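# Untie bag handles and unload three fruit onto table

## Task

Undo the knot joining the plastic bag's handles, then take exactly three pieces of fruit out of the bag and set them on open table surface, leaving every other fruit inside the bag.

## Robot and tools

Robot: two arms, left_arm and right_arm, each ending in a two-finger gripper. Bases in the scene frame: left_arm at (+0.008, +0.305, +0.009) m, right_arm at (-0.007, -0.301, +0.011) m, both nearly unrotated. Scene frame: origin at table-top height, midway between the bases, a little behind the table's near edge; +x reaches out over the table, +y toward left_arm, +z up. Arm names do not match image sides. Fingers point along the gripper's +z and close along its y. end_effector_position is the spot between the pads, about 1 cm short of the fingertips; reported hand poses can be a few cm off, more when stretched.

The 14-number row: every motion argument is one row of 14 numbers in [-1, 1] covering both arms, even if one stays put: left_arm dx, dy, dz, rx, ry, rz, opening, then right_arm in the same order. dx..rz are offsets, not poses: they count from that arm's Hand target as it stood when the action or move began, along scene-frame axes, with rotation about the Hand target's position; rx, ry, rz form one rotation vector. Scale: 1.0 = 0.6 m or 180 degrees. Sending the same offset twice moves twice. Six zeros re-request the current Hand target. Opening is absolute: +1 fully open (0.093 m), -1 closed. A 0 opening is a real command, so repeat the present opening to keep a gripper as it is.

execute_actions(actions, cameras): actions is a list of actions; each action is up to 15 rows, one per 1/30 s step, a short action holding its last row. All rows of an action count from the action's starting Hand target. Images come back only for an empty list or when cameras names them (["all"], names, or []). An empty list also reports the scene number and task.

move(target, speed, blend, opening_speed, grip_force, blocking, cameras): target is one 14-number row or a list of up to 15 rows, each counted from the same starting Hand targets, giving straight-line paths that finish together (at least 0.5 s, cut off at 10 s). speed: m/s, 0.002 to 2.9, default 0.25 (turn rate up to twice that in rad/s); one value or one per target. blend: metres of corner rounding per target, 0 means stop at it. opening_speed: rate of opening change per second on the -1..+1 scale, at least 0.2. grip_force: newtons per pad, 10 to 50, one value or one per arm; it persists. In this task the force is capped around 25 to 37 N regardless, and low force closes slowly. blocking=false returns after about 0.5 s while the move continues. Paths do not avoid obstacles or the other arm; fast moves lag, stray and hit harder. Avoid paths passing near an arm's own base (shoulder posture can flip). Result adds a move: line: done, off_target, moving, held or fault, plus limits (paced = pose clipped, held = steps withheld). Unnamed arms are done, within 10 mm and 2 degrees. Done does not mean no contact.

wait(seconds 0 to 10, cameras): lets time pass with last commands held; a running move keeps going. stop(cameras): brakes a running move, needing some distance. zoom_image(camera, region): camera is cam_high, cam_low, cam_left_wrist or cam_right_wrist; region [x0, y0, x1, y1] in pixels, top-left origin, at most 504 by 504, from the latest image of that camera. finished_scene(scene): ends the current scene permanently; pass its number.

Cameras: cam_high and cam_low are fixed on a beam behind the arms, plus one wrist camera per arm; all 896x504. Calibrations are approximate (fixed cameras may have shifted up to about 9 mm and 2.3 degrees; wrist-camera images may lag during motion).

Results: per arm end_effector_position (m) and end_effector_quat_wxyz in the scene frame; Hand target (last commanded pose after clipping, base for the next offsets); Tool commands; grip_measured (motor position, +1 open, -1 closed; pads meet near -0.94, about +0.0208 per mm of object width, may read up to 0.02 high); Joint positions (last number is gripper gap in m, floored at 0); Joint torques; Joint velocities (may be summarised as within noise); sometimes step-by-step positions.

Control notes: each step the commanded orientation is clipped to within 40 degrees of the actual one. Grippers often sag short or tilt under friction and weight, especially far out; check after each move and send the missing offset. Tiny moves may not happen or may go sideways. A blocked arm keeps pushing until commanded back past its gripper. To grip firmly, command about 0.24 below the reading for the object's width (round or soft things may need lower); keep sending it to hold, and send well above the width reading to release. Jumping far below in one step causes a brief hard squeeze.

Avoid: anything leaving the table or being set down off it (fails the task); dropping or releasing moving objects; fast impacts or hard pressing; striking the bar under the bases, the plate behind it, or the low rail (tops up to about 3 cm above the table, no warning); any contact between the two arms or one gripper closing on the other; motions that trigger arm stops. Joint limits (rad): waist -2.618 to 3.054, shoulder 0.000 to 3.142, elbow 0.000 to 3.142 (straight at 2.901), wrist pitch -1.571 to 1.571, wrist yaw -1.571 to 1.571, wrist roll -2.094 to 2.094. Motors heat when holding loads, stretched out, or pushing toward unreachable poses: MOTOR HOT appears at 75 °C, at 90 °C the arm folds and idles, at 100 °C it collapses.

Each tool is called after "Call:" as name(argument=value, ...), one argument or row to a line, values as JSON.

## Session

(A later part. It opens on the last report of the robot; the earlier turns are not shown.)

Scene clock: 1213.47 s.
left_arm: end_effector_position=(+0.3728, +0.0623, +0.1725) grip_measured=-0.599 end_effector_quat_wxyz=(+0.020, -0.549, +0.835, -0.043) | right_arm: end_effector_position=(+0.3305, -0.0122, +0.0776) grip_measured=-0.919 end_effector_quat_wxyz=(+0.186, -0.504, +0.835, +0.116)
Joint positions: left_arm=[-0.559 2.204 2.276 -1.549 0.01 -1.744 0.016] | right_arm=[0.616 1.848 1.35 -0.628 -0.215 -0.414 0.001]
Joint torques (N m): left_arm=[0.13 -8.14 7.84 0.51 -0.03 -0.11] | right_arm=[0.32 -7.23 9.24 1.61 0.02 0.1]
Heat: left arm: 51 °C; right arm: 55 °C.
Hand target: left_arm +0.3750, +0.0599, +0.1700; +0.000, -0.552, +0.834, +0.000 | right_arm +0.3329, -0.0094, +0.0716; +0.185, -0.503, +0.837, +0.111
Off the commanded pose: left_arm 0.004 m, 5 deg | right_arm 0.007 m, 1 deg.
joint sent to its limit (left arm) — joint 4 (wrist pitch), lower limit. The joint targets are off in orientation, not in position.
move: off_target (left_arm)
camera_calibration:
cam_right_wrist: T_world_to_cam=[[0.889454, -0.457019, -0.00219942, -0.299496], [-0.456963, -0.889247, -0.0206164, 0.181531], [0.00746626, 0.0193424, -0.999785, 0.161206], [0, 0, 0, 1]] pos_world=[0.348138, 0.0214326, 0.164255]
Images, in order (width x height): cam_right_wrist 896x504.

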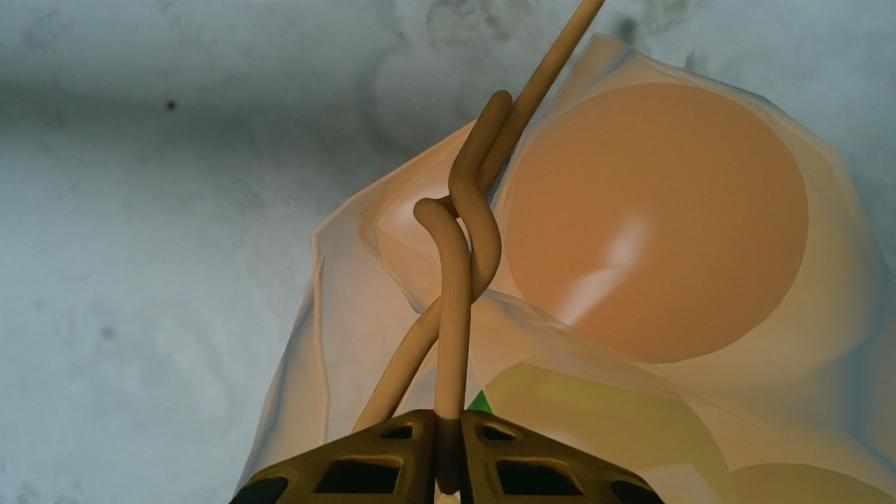

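Call:
move(
  target=[0,0,0,0,0,0,-0.6,-0.01,-0.02,0.06,0,0,0,-1],
  speed=0.06,
  cameras=["all"],
)

Scene clock: 1219.00 s.
left_arm: end_effector_position=(+0.3726, +0.0622, +0.1725) grip_measured=-0.599 end_effector_quat_wxyz=(+0.020, -0.549, +0.835, -0.043) | right_arm: end_effector_position=(+0.3195, -0.0207, +0.0842) grip_measured=-0.919 end_effector_quat_wxyz=(+0.162, -0.504, +0.841, +0.113)
Joint positions: left_arm=[-0.56 2.204 2.276 -1.55 0.01 -1.744 0.016] | right_arm=[0.614 1.826 1.364 -0.713 -0.215 -0.415 0.001]
Joint torques (N m): left_arm=[0.2 -8.03 7.84 0.51 -0.04 -0.1] | right_arm=[-0.95 -12.53 11.88 1.11 -0.06 -0.09]
Heat: left arm: 51 °C; right arm: 55 °C.
Hand target: left_arm +0.3749, +0.0599, +0.1700; +0.000, -0.552, +0.834, +0.000 | right_arm +0.3269, -0.0214, +0.1076; +0.185, -0.503, +0.837, +0.111
Off the commanded pose: left_arm 0.004 m, 5 deg | right_arm 0.025 m, 3 deg.
joint sent to its limit (left arm) — joint 4 (wrist pitch), lower limit. The joint targets are off in orientation, not in position.
move: off_target (left_arm, right_arm)
camera_calibration:
cam_left_wrist: T_world_to_cam=[[0.911702, -0.398687, 0.0992399, -0.332797], [-0.400944, -0.81064, 0.42674, 0.165965], [-0.0896875, -0.428849, -0.898913, 0.304119], [0, 0, 0, 1]] pos_world=[0.39723, 0.132278, 0.23558]
cam_right_wrist: T_world_to_cam=[[0.888295, -0.458664, -0.0236447, -0.291489], [-0.458203, -0.888563, 0.022508, 0.165948], [-0.0313334, -0.00915966, -0.999467, 0.179824], [0, 0, 0, 1]] pos_world=[0.3406, 0.0154069, 0.169101]

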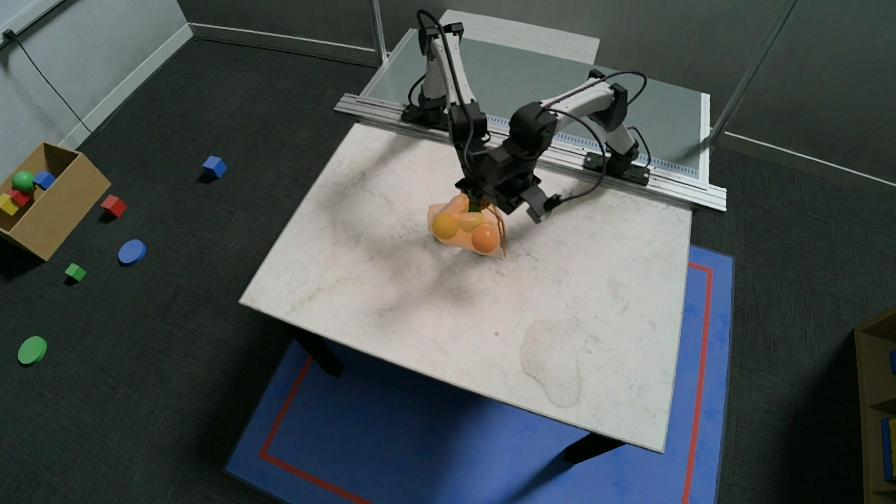

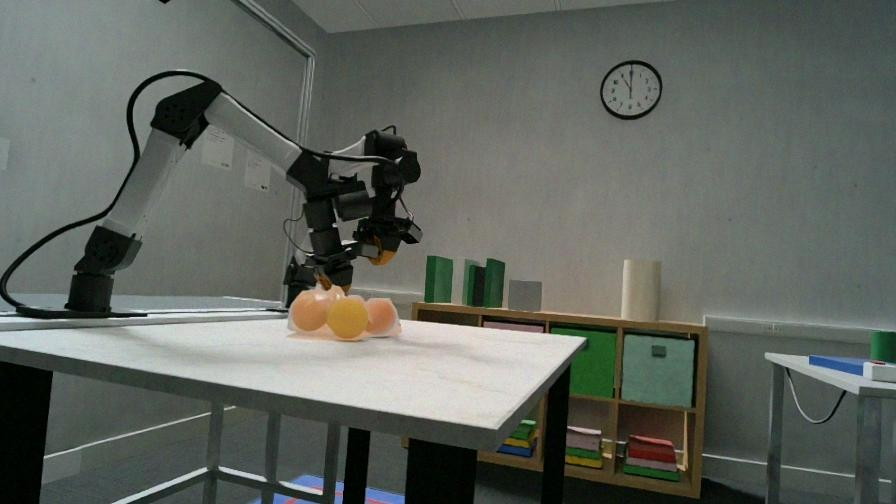

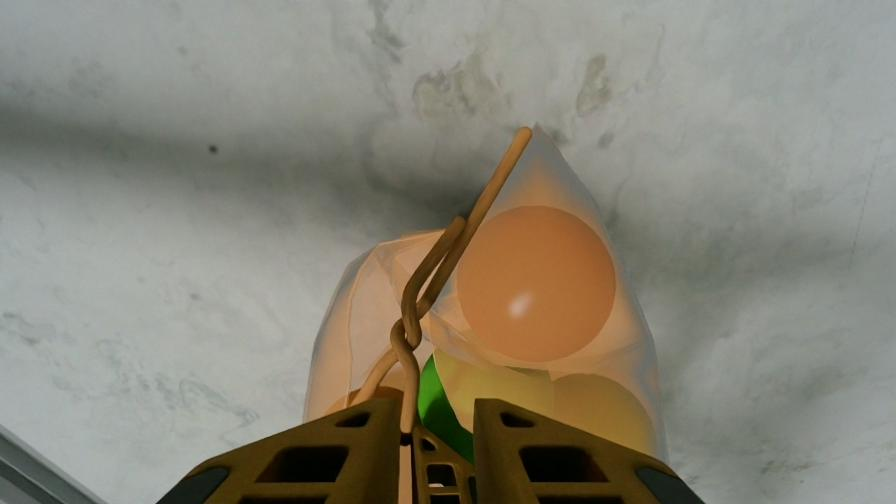

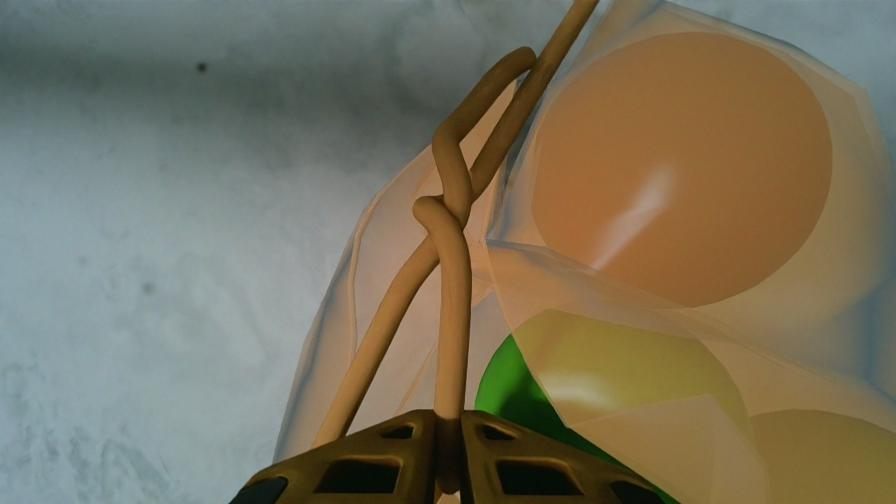

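Call:
move(
  target=[0,0,0,0,0,0,-0.6,-0.062,-0.048,-0.02,0,0,0,-1],
  speed=0.06,
  cameras=["cam_left_wrist","cam_right_wrist"],
)

Scene clock: 1236.37 s.
left_arm: end_effector_position=(+0.3726, +0.0622, +0.1725) grip_measured=-0.599 end_effector_quat_wxyz=(+0.020, -0.549, +0.835, -0.043) | right_arm: end_effector_position=(+0.2892, -0.0454, +0.0900) grip_measured=-0.919 end_effector_quat_wxyz=(+0.174, -0.504, +0.838, +0.113)
Joint positions: left_arm=[-0.56 2.204 2.276 -1.55 0.01 -1.744 0.016] | right_arm=[0.608 1.659 1.175 -0.667 -0.215 -0.422 0.001]
Joint torques (N m): left_arm=[0.13 -8.13 7.82 0.52 -0.03 -0.11] | right_arm=[-1.02 -10.13 6.98 1.52 -0.06 -0.08]
Heat: left arm: 51 °C; right arm: 57 °C.
Hand target: left_arm +0.3749, +0.0599, +0.1700; +0.000, -0.552, +0.834, +0.000 | right_arm +0.2896, -0.0502, +0.0955; +0.185, -0.503, +0.837, +0.111
Off the commanded pose: left_arm 0.004 m, 5 deg | right_arm 0.007 m, 1 deg.
joint sent to its limit (left arm) — joint 4 (wrist pitch), lower limit. The joint targets are off in orientation, not in position.
move: off_target (left_arm)
camera_calibration:
cam_left_wrist: T_world_to_cam=[[0.911702, -0.398687, 0.0992399, -0.332797], [-0.400944, -0.81064, 0.42674, 0.165965], [-0.0896875, -0.428849, -0.898913, 0.304119], [0, 0, 0, 1]] pos_world=[0.39723, 0.132278, 0.23558]
cam_right_wrist: T_world_to_cam=[[0.888597, -0.458574, -0.0103069, -0.27701], [-0.458577, -0.888652, 0.00212207, 0.131835], [-0.0101324, 0.00284084, -0.999945, 0.178924], [0, 0, 0, 1]] pos_world=[0.308419, -0.0103821, 0.17578]
Images, in order (width x height): cam_left_wrist 896x504, cam_right_wrist 896x504.

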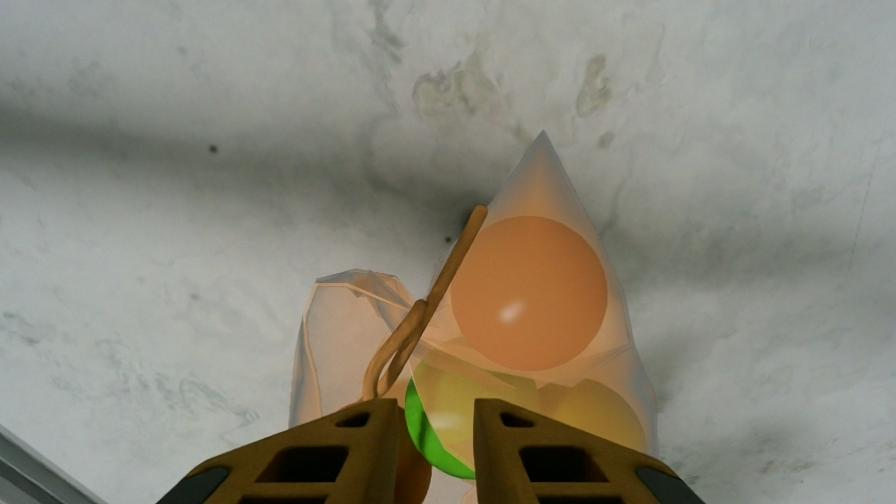

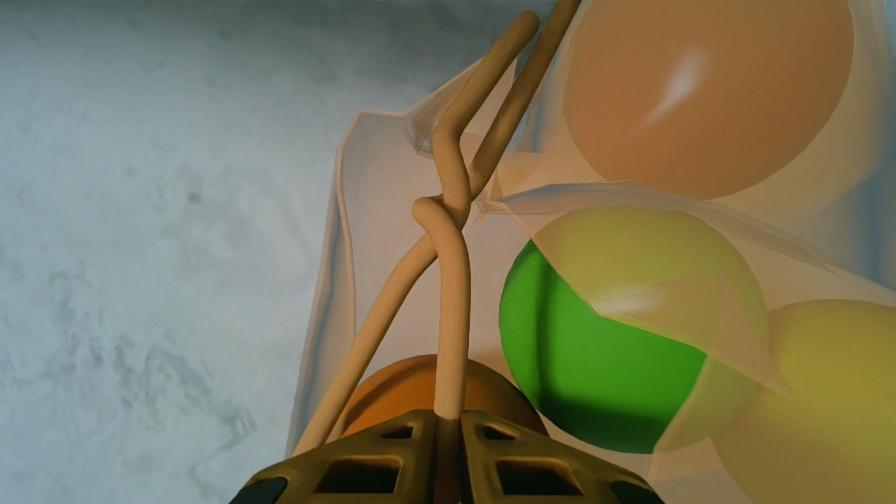

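Call:
move(
  target=[-0.02,0.01,-0.015,0,0,-0.2222,-0.6,0,0,0,0.1717,-0.0912,0,-1],
  speed=0.12,
  cameras=["cam_left_wrist","cam_right_wrist"],
)

Scene clock: 1292.97 s.
left_arm: end_effector_position=(+0.3676, +0.0656, +0.1632) grip_measured=-0.599 end_effector_quat_wxyz=(+0.021, -0.241, +0.970, -0.021) | right_arm: end_effector_position=(+0.2904, -0.0476, +0.0949) grip_measured=-0.919 end_effector_quat_wxyz=(+0.424, -0.451, +0.744, +0.252)
Joint positions: left_arm=[-0.56 2.204 2.24 -1.55 0.01 -1.067 0.016] | right_arm=[0.476 1.466 0.566 0.33 -0.519 -0.32 0.001]
Joint torques (N m): left_arm=[-0.16 -9.95 4.9 0.49 -0.02 0.07] | right_arm=[-0.95 -6.01 6.56 2.49 -0.3 0.09]
Heat: left arm: 51 °C; right arm: 53 °C.
Hand target: left_arm +0.3629, +0.0659, +0.1609; +0.000, -0.234, +0.972, +0.000 | right_arm +0.2898, -0.0502, +0.0956; +0.428, -0.446, +0.742, +0.257
Off the commanded pose: left_arm 0.005 m, 3 deg | right_arm 0.003 m, 1 deg.
joint sent to its limit (left arm) — joint 4 (wrist pitch), lower limit. The joint targets still meet the commanded pose.
move: off_target (left_arm)
camera_calibration:
cam_left_wrist: T_world_to_cam=[[0.460809, -0.885706, 0.0563998, -0.121243], [-0.827646, -0.40592, 0.387596, 0.307406], [-0.320402, -0.225287, -0.920102, 0.371653], [0, 0, 0, 1]] pos_world=[0.429372, 0.101125, 0.229648]
cam_right_wrist: T_world_to_cam=[[0.887239, -0.461059, 0.0152062, -0.281251], [-0.369592, -0.730178, -0.574667, 0.166936], [0.276059, 0.504247, -0.818246, 0.10741], [0, 0, 0, 1]] pos_world=[0.281584, -0.061941, 0.188097]
Images, in order (width x height): cam_left_wrist 896x504, cam_right_wrist 896x504.

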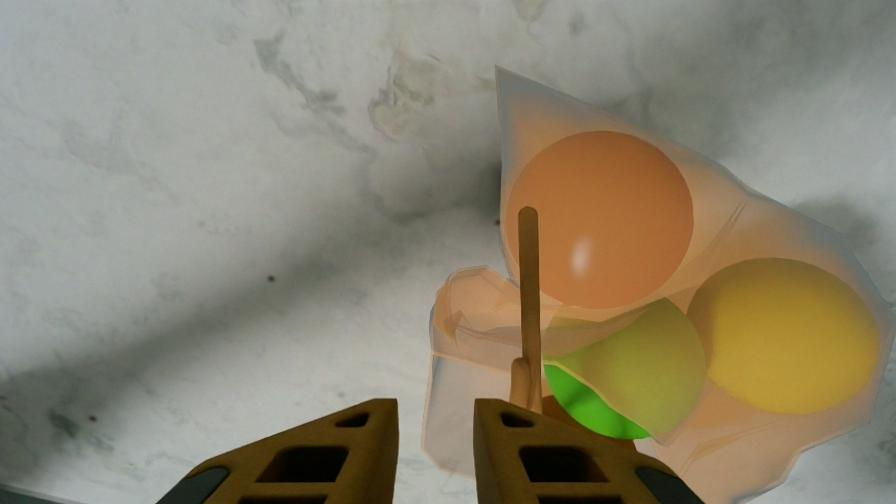

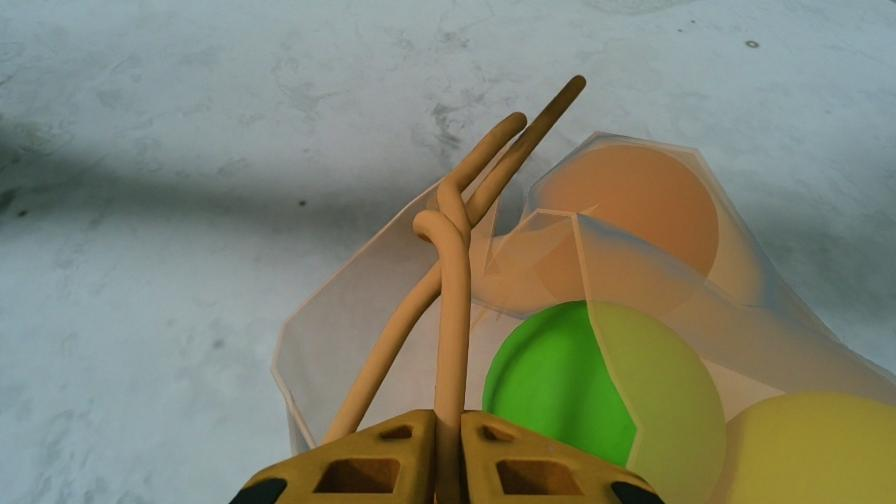

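Call:
zoom_image(
  camera="cam_left_wrist",
  region=[420, 250, 660, 460],
)

Call:
zoom_image(
  camera="cam_right_wrist",
  region=[380, 60, 640, 280],
)

Scaled by 2.100 from the camera's 896x504 image, which has a finer 1280x720 frame.

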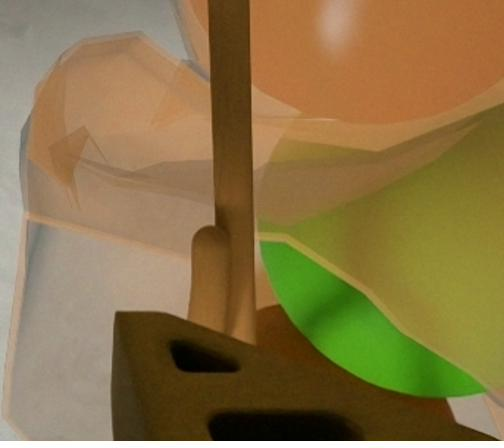

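Scaled by 1.938 from the camera's 896x504 image, which has a finer 1280x720 frame.

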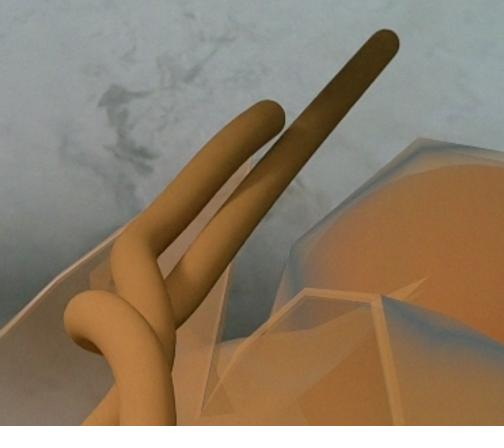

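Call:
move(
  target=[0.012,0.06,0.015,0,0,0,-0.6,0.035,0.055,0.015,0,0,0,-1],
  speed=0.08,
  cameras=["cam_left_wrist","cam_right_wrist"],
)

Call:
zoom_image(
  camera="cam_right_wrist",
  region=[350, 60, 610, 300],
)

Call:
zoom_image(
  camera="cam_left_wrist",
  region=[450, 150, 750, 400],
)

Scene clock: 1368.13 s.
left_arm: end_effector_position=(+0.3747, +0.0985, +0.1616) grip_measured=-0.599 end_effector_quat_wxyz=(+0.013, -0.237, +0.971, -0.011) | right_arm: end_effector_position=(+0.3035, -0.0223, +0.0982) grip_measured=-0.919 end_effector_quat_wxyz=(+0.421, -0.449, +0.744, +0.259)
Joint positions: left_arm=[-0.485 2.174 2.184 -1.55 0.01 -0.985 0.016] | right_arm=[0.529 1.551 0.662 0.332 -0.485 -0.279 0.001]
Joint torques (N m): left_arm=[0.61 -11.74 4.81 0.43 -0.03 0.03] | right_arm=[0.38 -5.24 11.4 2.22 -0.03 0.12]
Heat: left arm: 57 °C; right arm: 50 °C.
Hand target: left_arm +0.3701, +0.1019, +0.1699; +0.000, -0.234, +0.972, +0.000 | right_arm +0.3106, -0.0171, +0.1046; +0.428, -0.447, +0.742, +0.257
Off the commanded pose: left_arm 0.010 m, 2 deg | right_arm 0.011 m, 1 deg.
joint sent to its limit (left arm) — joint 4 (wrist pitch), lower limit. The joint targets still meet the commanded pose.
move: off_target (right_arm)
camera_calibration:
cam_left_wrist: T_world_to_cam=[[0.455578, -0.889564, 0.0335203, -0.0893361], [-0.822822, -0.40643, 0.397213, 0.323879], [-0.339723, -0.208543, -0.917114, 0.38512], [0, 0, 0, 1]] pos_world=[0.438029, 0.132478, 0.227545]
cam_right_wrist: T_world_to_cam=[[0.889269, -0.457384, 0.000926774, -0.280269], [-0.373397, -0.727143, -0.576054, 0.193548], [0.264152, 0.51192, -0.817411, 0.0974296], [0, 0, 0, 1]] pos_world=[0.295769, -0.0373298, 0.191394]
Images, in order (width x height): cam_left_wrist 896x504, cam_right_wrist 896x504.

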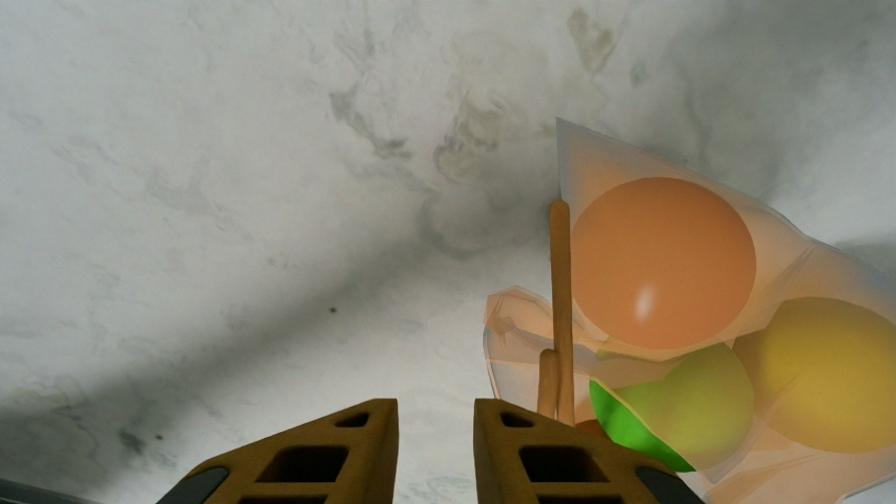

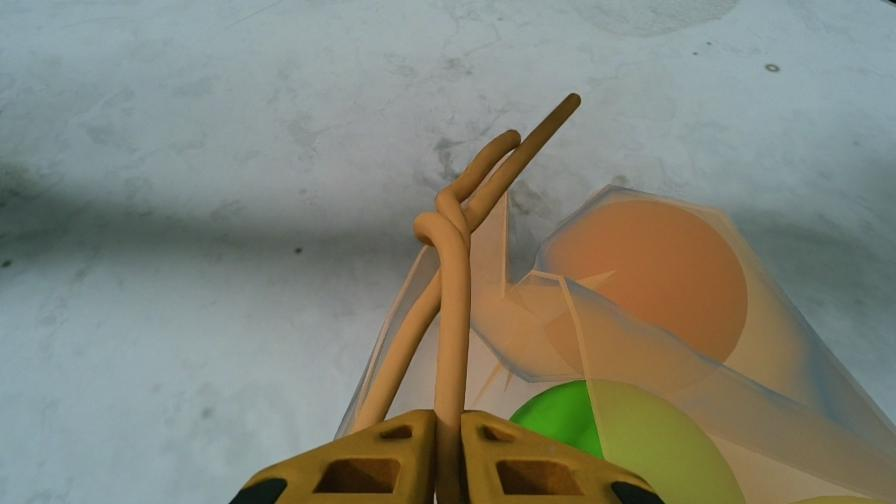

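Scaled by 1.938 from the camera's 896x504 image, which has a finer 1280x720 frame.

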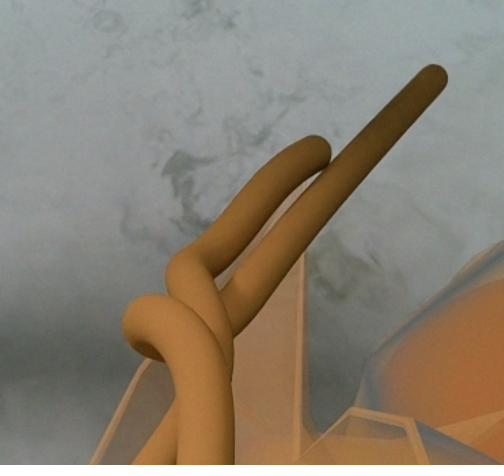

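Scaled by 1.680 from the camera's 896x504 image, which has a finer 1280x720 frame.

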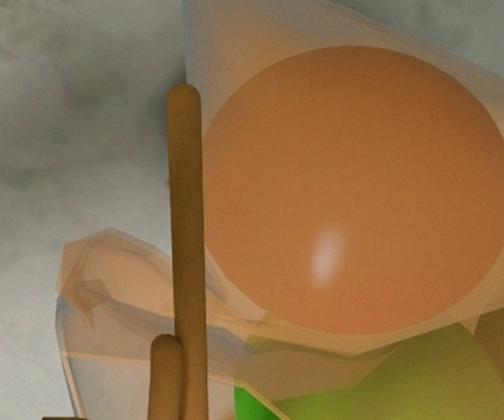

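Call:
move(
  target=[-0.003,-0.0765,-0.0415,0,0,0.017,-0.5,0,0,0,0,0,0,-1],
  speed=0.12,
  cameras=["cam_left_wrist","cam_right_wrist"],
)

Call:
zoom_image(
  camera="cam_right_wrist",
  region=[380, 20, 640, 260],
)

Call:
zoom_image(
  camera="cam_left_wrist",
  region=[350, 260, 600, 504],
)

Scene clock: 1463.90 s.
left_arm: end_effector_position=(+0.3652, +0.0569, +0.1464) grip_measured=-0.502 end_effector_quat_wxyz=(+0.007, -0.254, +0.967, -0.007) | right_arm: end_effector_position=(+0.3035, -0.0223, +0.0982) grip_measured=-0.919 end_effector_quat_wxyz=(+0.421, -0.449, +0.744, +0.259)
Joint positions: left_arm=[-0.58 2.25 2.249 -1.551 0.01 -1.113 0.021] | right_arm=[0.529 1.551 0.662 0.332 -0.485 -0.278 0.001]
Joint torques (N m): left_arm=[0.54 -8.68 7.73 0.42 -0.03 -0.09] | right_arm=[0.25 -5.22 11.44 2.24 -0.05 0.08]
Heat: left arm: 74 °C; right arm: 56 °C. Fold the left arm in close to its base, or ease its load, before you think long.
Hand target: left_arm +0.3683, +0.0560, +0.1450; +0.000, -0.260, +0.966, +0.000 | right_arm +0.3106, -0.0171, +0.1046; +0.428, -0.447, +0.742, +0.257
Off the commanded pose: left_arm 0.004 m, 1 deg | right_arm 0.011 m, 1 deg.
MOTOR HOT: joint 2 (shoulder) of the left arm reports 74 °C; the controller's stop level is 90 °C. To cool a motor, set the load down, stop pushing, or move to a pose that needs little force.
joint sent to its limit (left arm) — joint 4 (wrist pitch), lower limit. The joint targets still meet the commanded pose.
move: off_target (right_arm)
camera_calibration:
cam_left_wrist: T_world_to_cam=[[0.485962, -0.873656, 0.023811, -0.131977], [-0.803312, -0.43577, 0.405949, 0.298369], [-0.344284, -0.216404, -0.913585, 0.360796], [0, 0, 0, 1]] pos_world=[0.428036, 0.0927952, 0.211638]
cam_right_wrist: T_world_to_cam=[[0.889038, -0.457833, 0.000792458, -0.280326], [-0.373876, -0.727004, -0.575918, 0.193576], [0.264251, 0.511717, -0.817507, 0.0973542], [0, 0, 0, 1]] pos_world=[0.295868, -0.0374299, 0.191294]
Images, in order (width x height): cam_left_wrist 896x504, cam_right_wrist 896x504.

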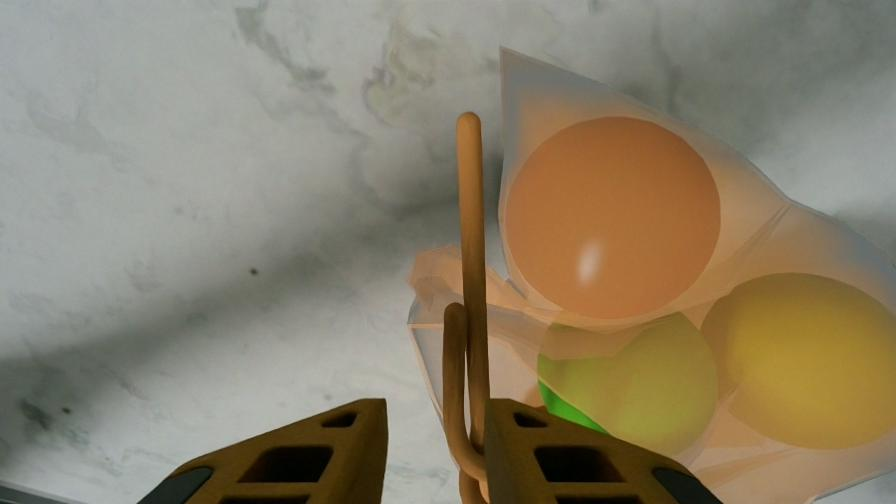

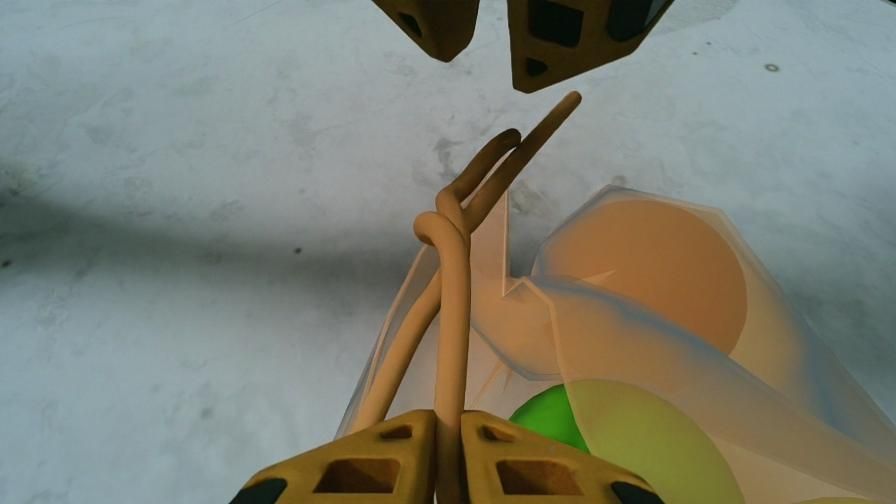

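Scaled by 1.938 from the camera's 896x504 image, which has a finer 1280x720 frame.

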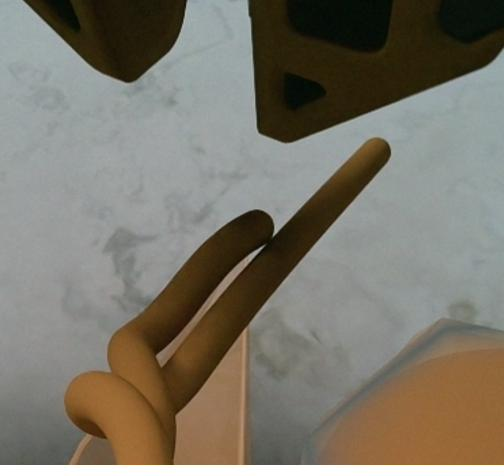

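Scaled by 2.016 from the camera's 896x504 image, which has a finer 1280x720 frame.

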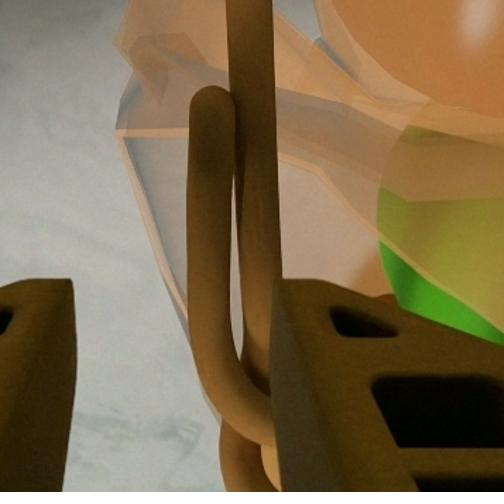

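Call:
move(
  target=[0.007,-0.001,-0.0567,0,0,0,-0.5,0,0,0,0,0,0,-1],
  speed=0.1,
  cameras=["cam_left_wrist","cam_right_wrist"],
)

Call:
zoom_image(
  camera="cam_left_wrist",
  region=[350, 260, 600, 504],
)

Call:
zoom_image(
  camera="cam_right_wrist",
  region=[380, 20, 640, 260],
)

Scene clock: 1486.17 s.
left_arm: end_effector_position=(+0.3700, +0.0540, +0.1222) grip_measured=-0.502 end_effector_quat_wxyz=(+0.006, -0.254, +0.967, -0.006) | right_arm: end_effector_position=(+0.3035, -0.0223, +0.0982) grip_measured=-0.919 end_effector_quat_wxyz=(+0.421, -0.449, +0.744, +0.259)
Joint positions: left_arm=[-0.58 2.261 2.169 -1.464 0.01 -1.114 0.021] | right_arm=[0.529 1.551 0.662 0.332 -0.485 -0.278 0.001]
Joint torques (N m): left_arm=[0.8 -8.69 5.24 0.59 -0.02 -0.09] | right_arm=[0.24 -5.2 11.36 2.23 -0.03 0.08]
Heat: left arm: 67 °C; right arm: 56 °C.
Hand target: left_arm +0.3726, +0.0554, +0.1110; +0.000, -0.260, +0.966, +0.000 | right_arm +0.3106, -0.0171, +0.1046; +0.428, -0.447, +0.742, +0.257
Off the commanded pose: left_arm 0.012 m, 1 deg | right_arm 0.011 m, 1 deg.
MOTOR HOT: cleared for the motors of the left arm.
move: off_target (left_arm, right_arm)
camera_calibration:
cam_left_wrist: T_world_to_cam=[[0.486789, -0.873282, 0.0203844, -0.136341], [-0.80166, -0.437353, 0.407509, 0.310159], [-0.346955, -0.214712, -0.912974, 0.340481], [0, 0, 0, 1]] pos_world=[0.433143, 0.0896902, 0.187237]
cam_right_wrist: T_world_to_cam=[[0.889038, -0.457833, 0.000792458, -0.280326], [-0.373876, -0.727004, -0.575918, 0.193576], [0.264251, 0.511717, -0.817507, 0.0973542], [0, 0, 0, 1]] pos_world=[0.295868, -0.0374299, 0.191294]
Images, in order (width x height): cam_left_wrist 896x504, cam_right_wrist 896x504.

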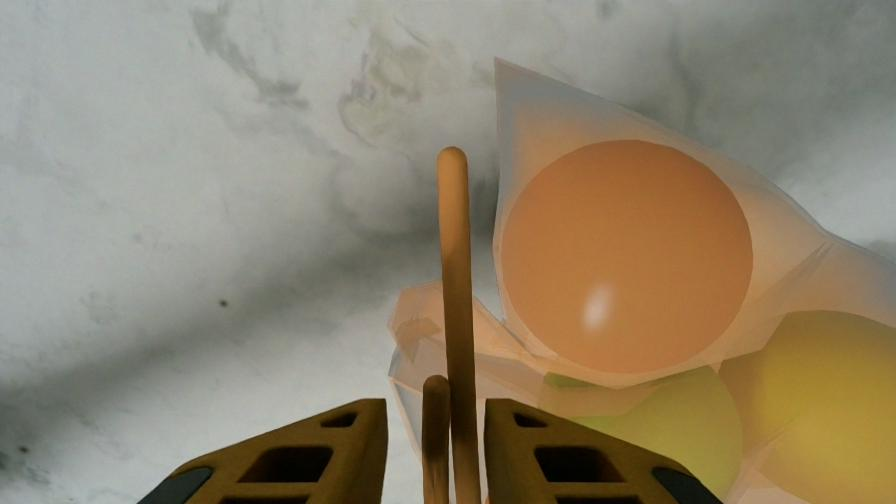

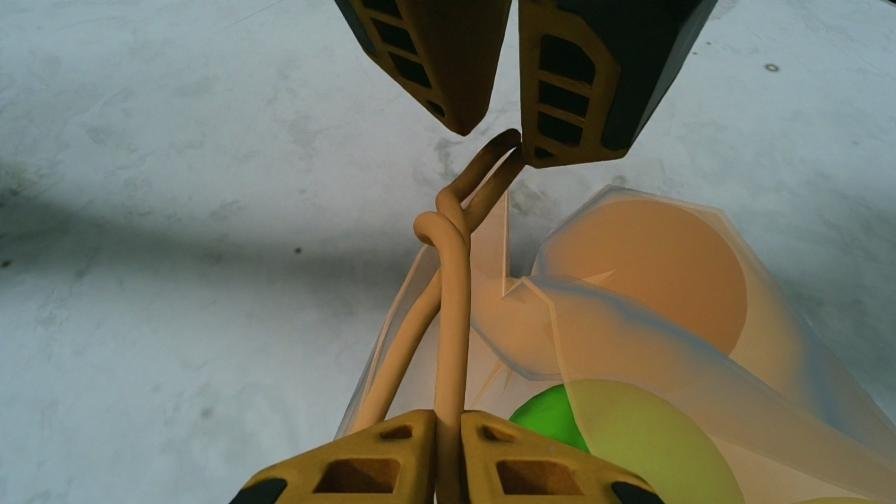

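Scaled by 2.016 from the camera's 896x504 image, which has a finer 1280x720 frame.

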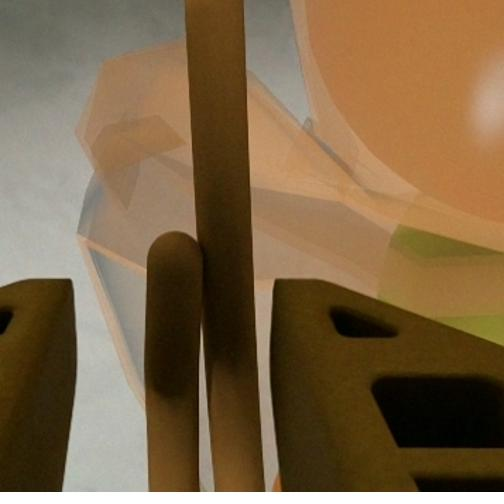

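Scaled by 1.938 from the camera's 896x504 image, which has a finer 1280x720 frame.

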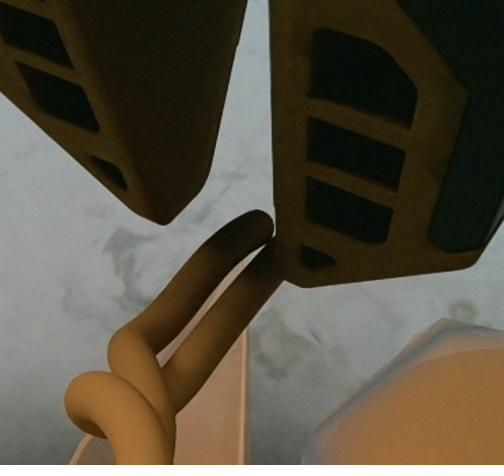

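Call:
zoom_image(
  camera="cam_left_wrist",
  region=[400, 350, 510, 504],
)

Scaled by 3.273 from the camera's 896x504 image, which has a finer 1280x720 frame.

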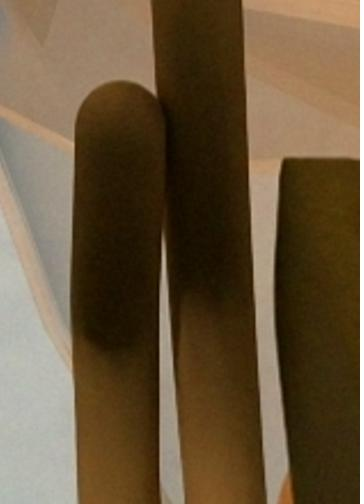

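Call:
move(
  target=[
    [0,0,0.05,0,0,0,-0.5,0,0,0,0,0,0,-1],
    [0.0253,0.0397,0.05,0,0,0,-0.75,0,0,0,0,0,0,-1],
    [0.0253,0.0397,-0.0133,0,0,0,-0.75,0,0,0,0,0,0,-1],
  ],
  speed=0.12,
  blend=0.005,
  cameras=["cam_left_wrist","cam_right_wrist"],
)

Call:
zoom_image(
  camera="cam_left_wrist",
  region=[350, 260, 600, 504],
)

Scene clock: 1569.00 s.
left_arm: end_effector_position=(+0.3880, +0.0810, +0.1072) grip_measured=-0.748 end_effector_quat_wxyz=(+0.001, -0.265, +0.964, +0.000) | right_arm: end_effector_position=(+0.3035, -0.0223, +0.0982) grip_measured=-0.919 end_effector_quat_wxyz=(+0.421, -0.449, +0.744, +0.259)
Joint positions: left_arm=[-0.507 2.276 2.134 -1.43 0.01 -1.063 0.009] | right_arm=[0.529 1.551 0.662 0.332 -0.485 -0.278 0.001]
Joint torques (N m): left_arm=[0.02 -10.07 5.05 0.59 -0.01 0.07] | right_arm=[0.25 -5.12 11.37 2.25 -0.05 0.09]
Heat: left arm: 59 °C; right arm: 58 °C.
Hand target: left_arm +0.3877, +0.0794, +0.1030; +0.000, -0.260, +0.966, +0.000 | right_arm +0.3106, -0.0171, +0.1046; +0.428, -0.447, +0.742, +0.257
Off the commanded pose: left_arm 0.005 m, 1 deg | right_arm 0.011 m, 1 deg.
move: off_target (right_arm); blend cut to 0 m at target 2
camera_calibration:
cam_left_wrist: T_world_to_cam=[[0.506306, -0.862336, 0.00546909, -0.127968], [-0.786191, -0.458974, 0.41382, 0.3376], [-0.354342, -0.21382, -0.910342, 0.341343], [0, 0, 0, 1]] pos_world=[0.451161, 0.117584, 0.171733]
cam_right_wrist: T_world_to_cam=[[0.889038, -0.457833, 0.000792458, -0.280326], [-0.373876, -0.727004, -0.575918, 0.193576], [0.264251, 0.511717, -0.817507, 0.0973542], [0, 0, 0, 1]] pos_world=[0.295868, -0.0374299, 0.191294]
Images, in order (width x height): cam_left_wrist 896x504, cam_right_wrist 896x504.

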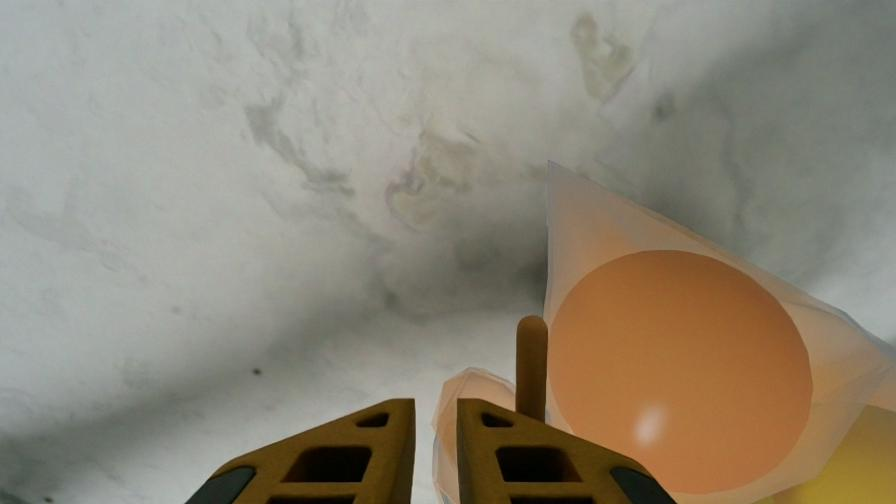

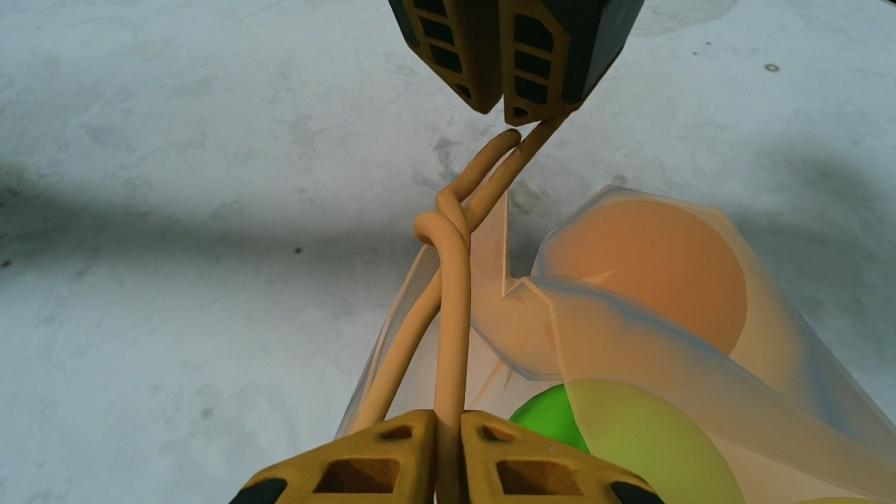

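Scaled by 2.016 from the camera's 896x504 image, which has a finer 1280x720 frame.

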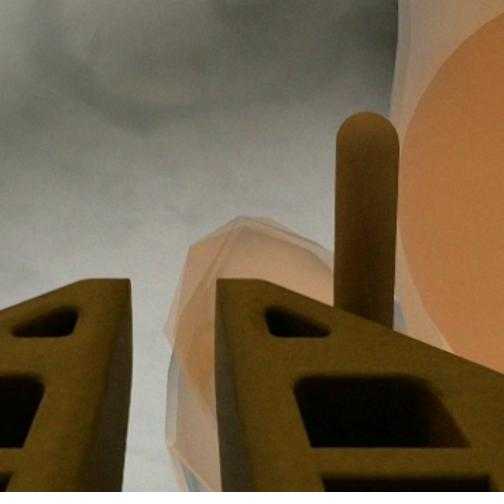

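Call:
move(
  target=[0.0113,-0.018,0,0,0,0,-0.75,0,0,0,0,0,0,-1],
  speed=0.06,
  cameras=["cam_left_wrist","cam_right_wrist"],
)

Call:
zoom_image(
  camera="cam_left_wrist",
  region=[350, 260, 600, 504],
)

Call:
zoom_image(
  camera="cam_right_wrist",
  region=[380, 20, 640, 260],
)

Scene clock: 1583.20 s.
left_arm: end_effector_position=(+0.3951, +0.0698, +0.1076) grip_measured=-0.748 end_effector_quat_wxyz=(+0.008, -0.258, +0.966, -0.007) | right_arm: end_effector_position=(+0.3035, -0.0223, +0.0982) grip_measured=-0.919 end_effector_quat_wxyz=(+0.421, -0.449, +0.744, +0.259)
Joint positions: left_arm=[-0.52 2.317 2.204 -1.441 0.01 -1.063 0.009] | right_arm=[0.529 1.551 0.662 0.332 -0.485 -0.278 0.001]
Joint torques (N m): left_arm=[0.03 -8.72 8.02 0.27 -0.01 -0.08] | right_arm=[0.27 -5.18 11.43 2.23 -0.02 0.1]
Heat: left arm: 60 °C; right arm: 58 °C.
Hand target: left_arm +0.3945, +0.0684, +0.1032; +0.000, -0.260, +0.966, +0.000 | right_arm +0.3106, -0.0171, +0.1046; +0.428, -0.447, +0.742, +0.257
Off the commanded pose: left_arm 0.005 m, 1 deg | right_arm 0.011 m, 1 deg.
move: off_target (right_arm)
camera_calibration:
cam_left_wrist: T_world_to_cam=[[0.494321, -0.868995, 0.0222307, -0.137821], [-0.79915, -0.444229, 0.404993, 0.342971], [-0.342062, -0.217962, -0.914049, 0.337702], [0, 0, 0, 1]] pos_world=[0.457728, 0.106198, 0.172839]
cam_right_wrist: T_world_to_cam=[[0.889038, -0.457833, 0.000792458, -0.280326], [-0.373876, -0.727004, -0.575918, 0.193576], [0.264251, 0.511717, -0.817507, 0.0973542], [0, 0, 0, 1]] pos_world=[0.295868, -0.0374299, 0.191294]
Images, in order (width x height): cam_left_wrist 896x504, cam_right_wrist 896x504.

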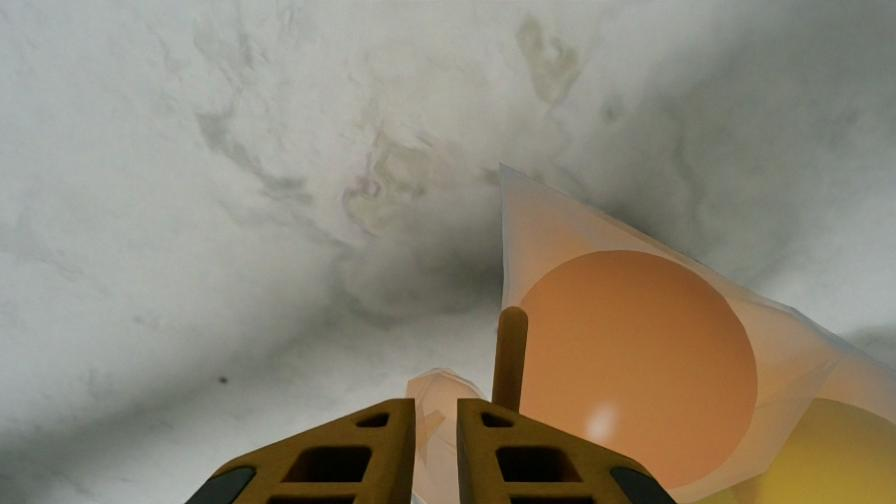

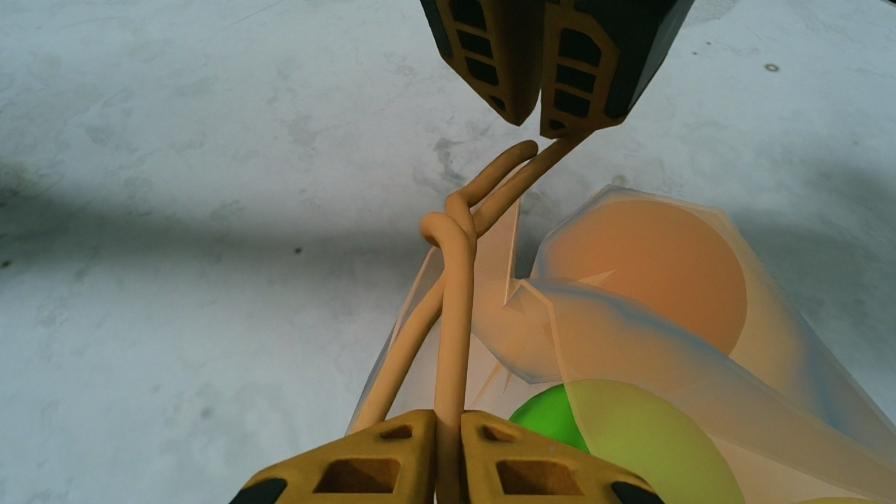

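Scaled by 2.016 from the camera's 896x504 image, which has a finer 1280x720 frame.

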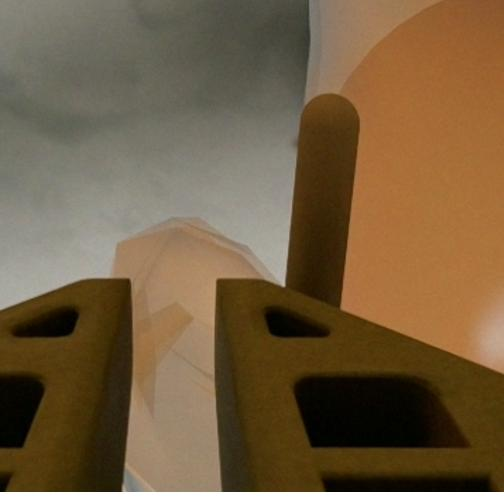

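Scaled by 1.938 from the camera's 896x504 image, which has a finer 1280x720 frame.

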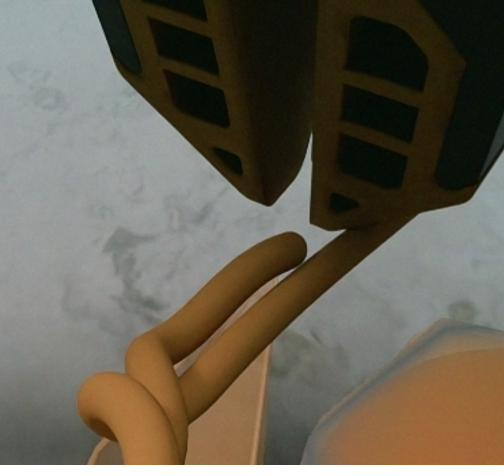

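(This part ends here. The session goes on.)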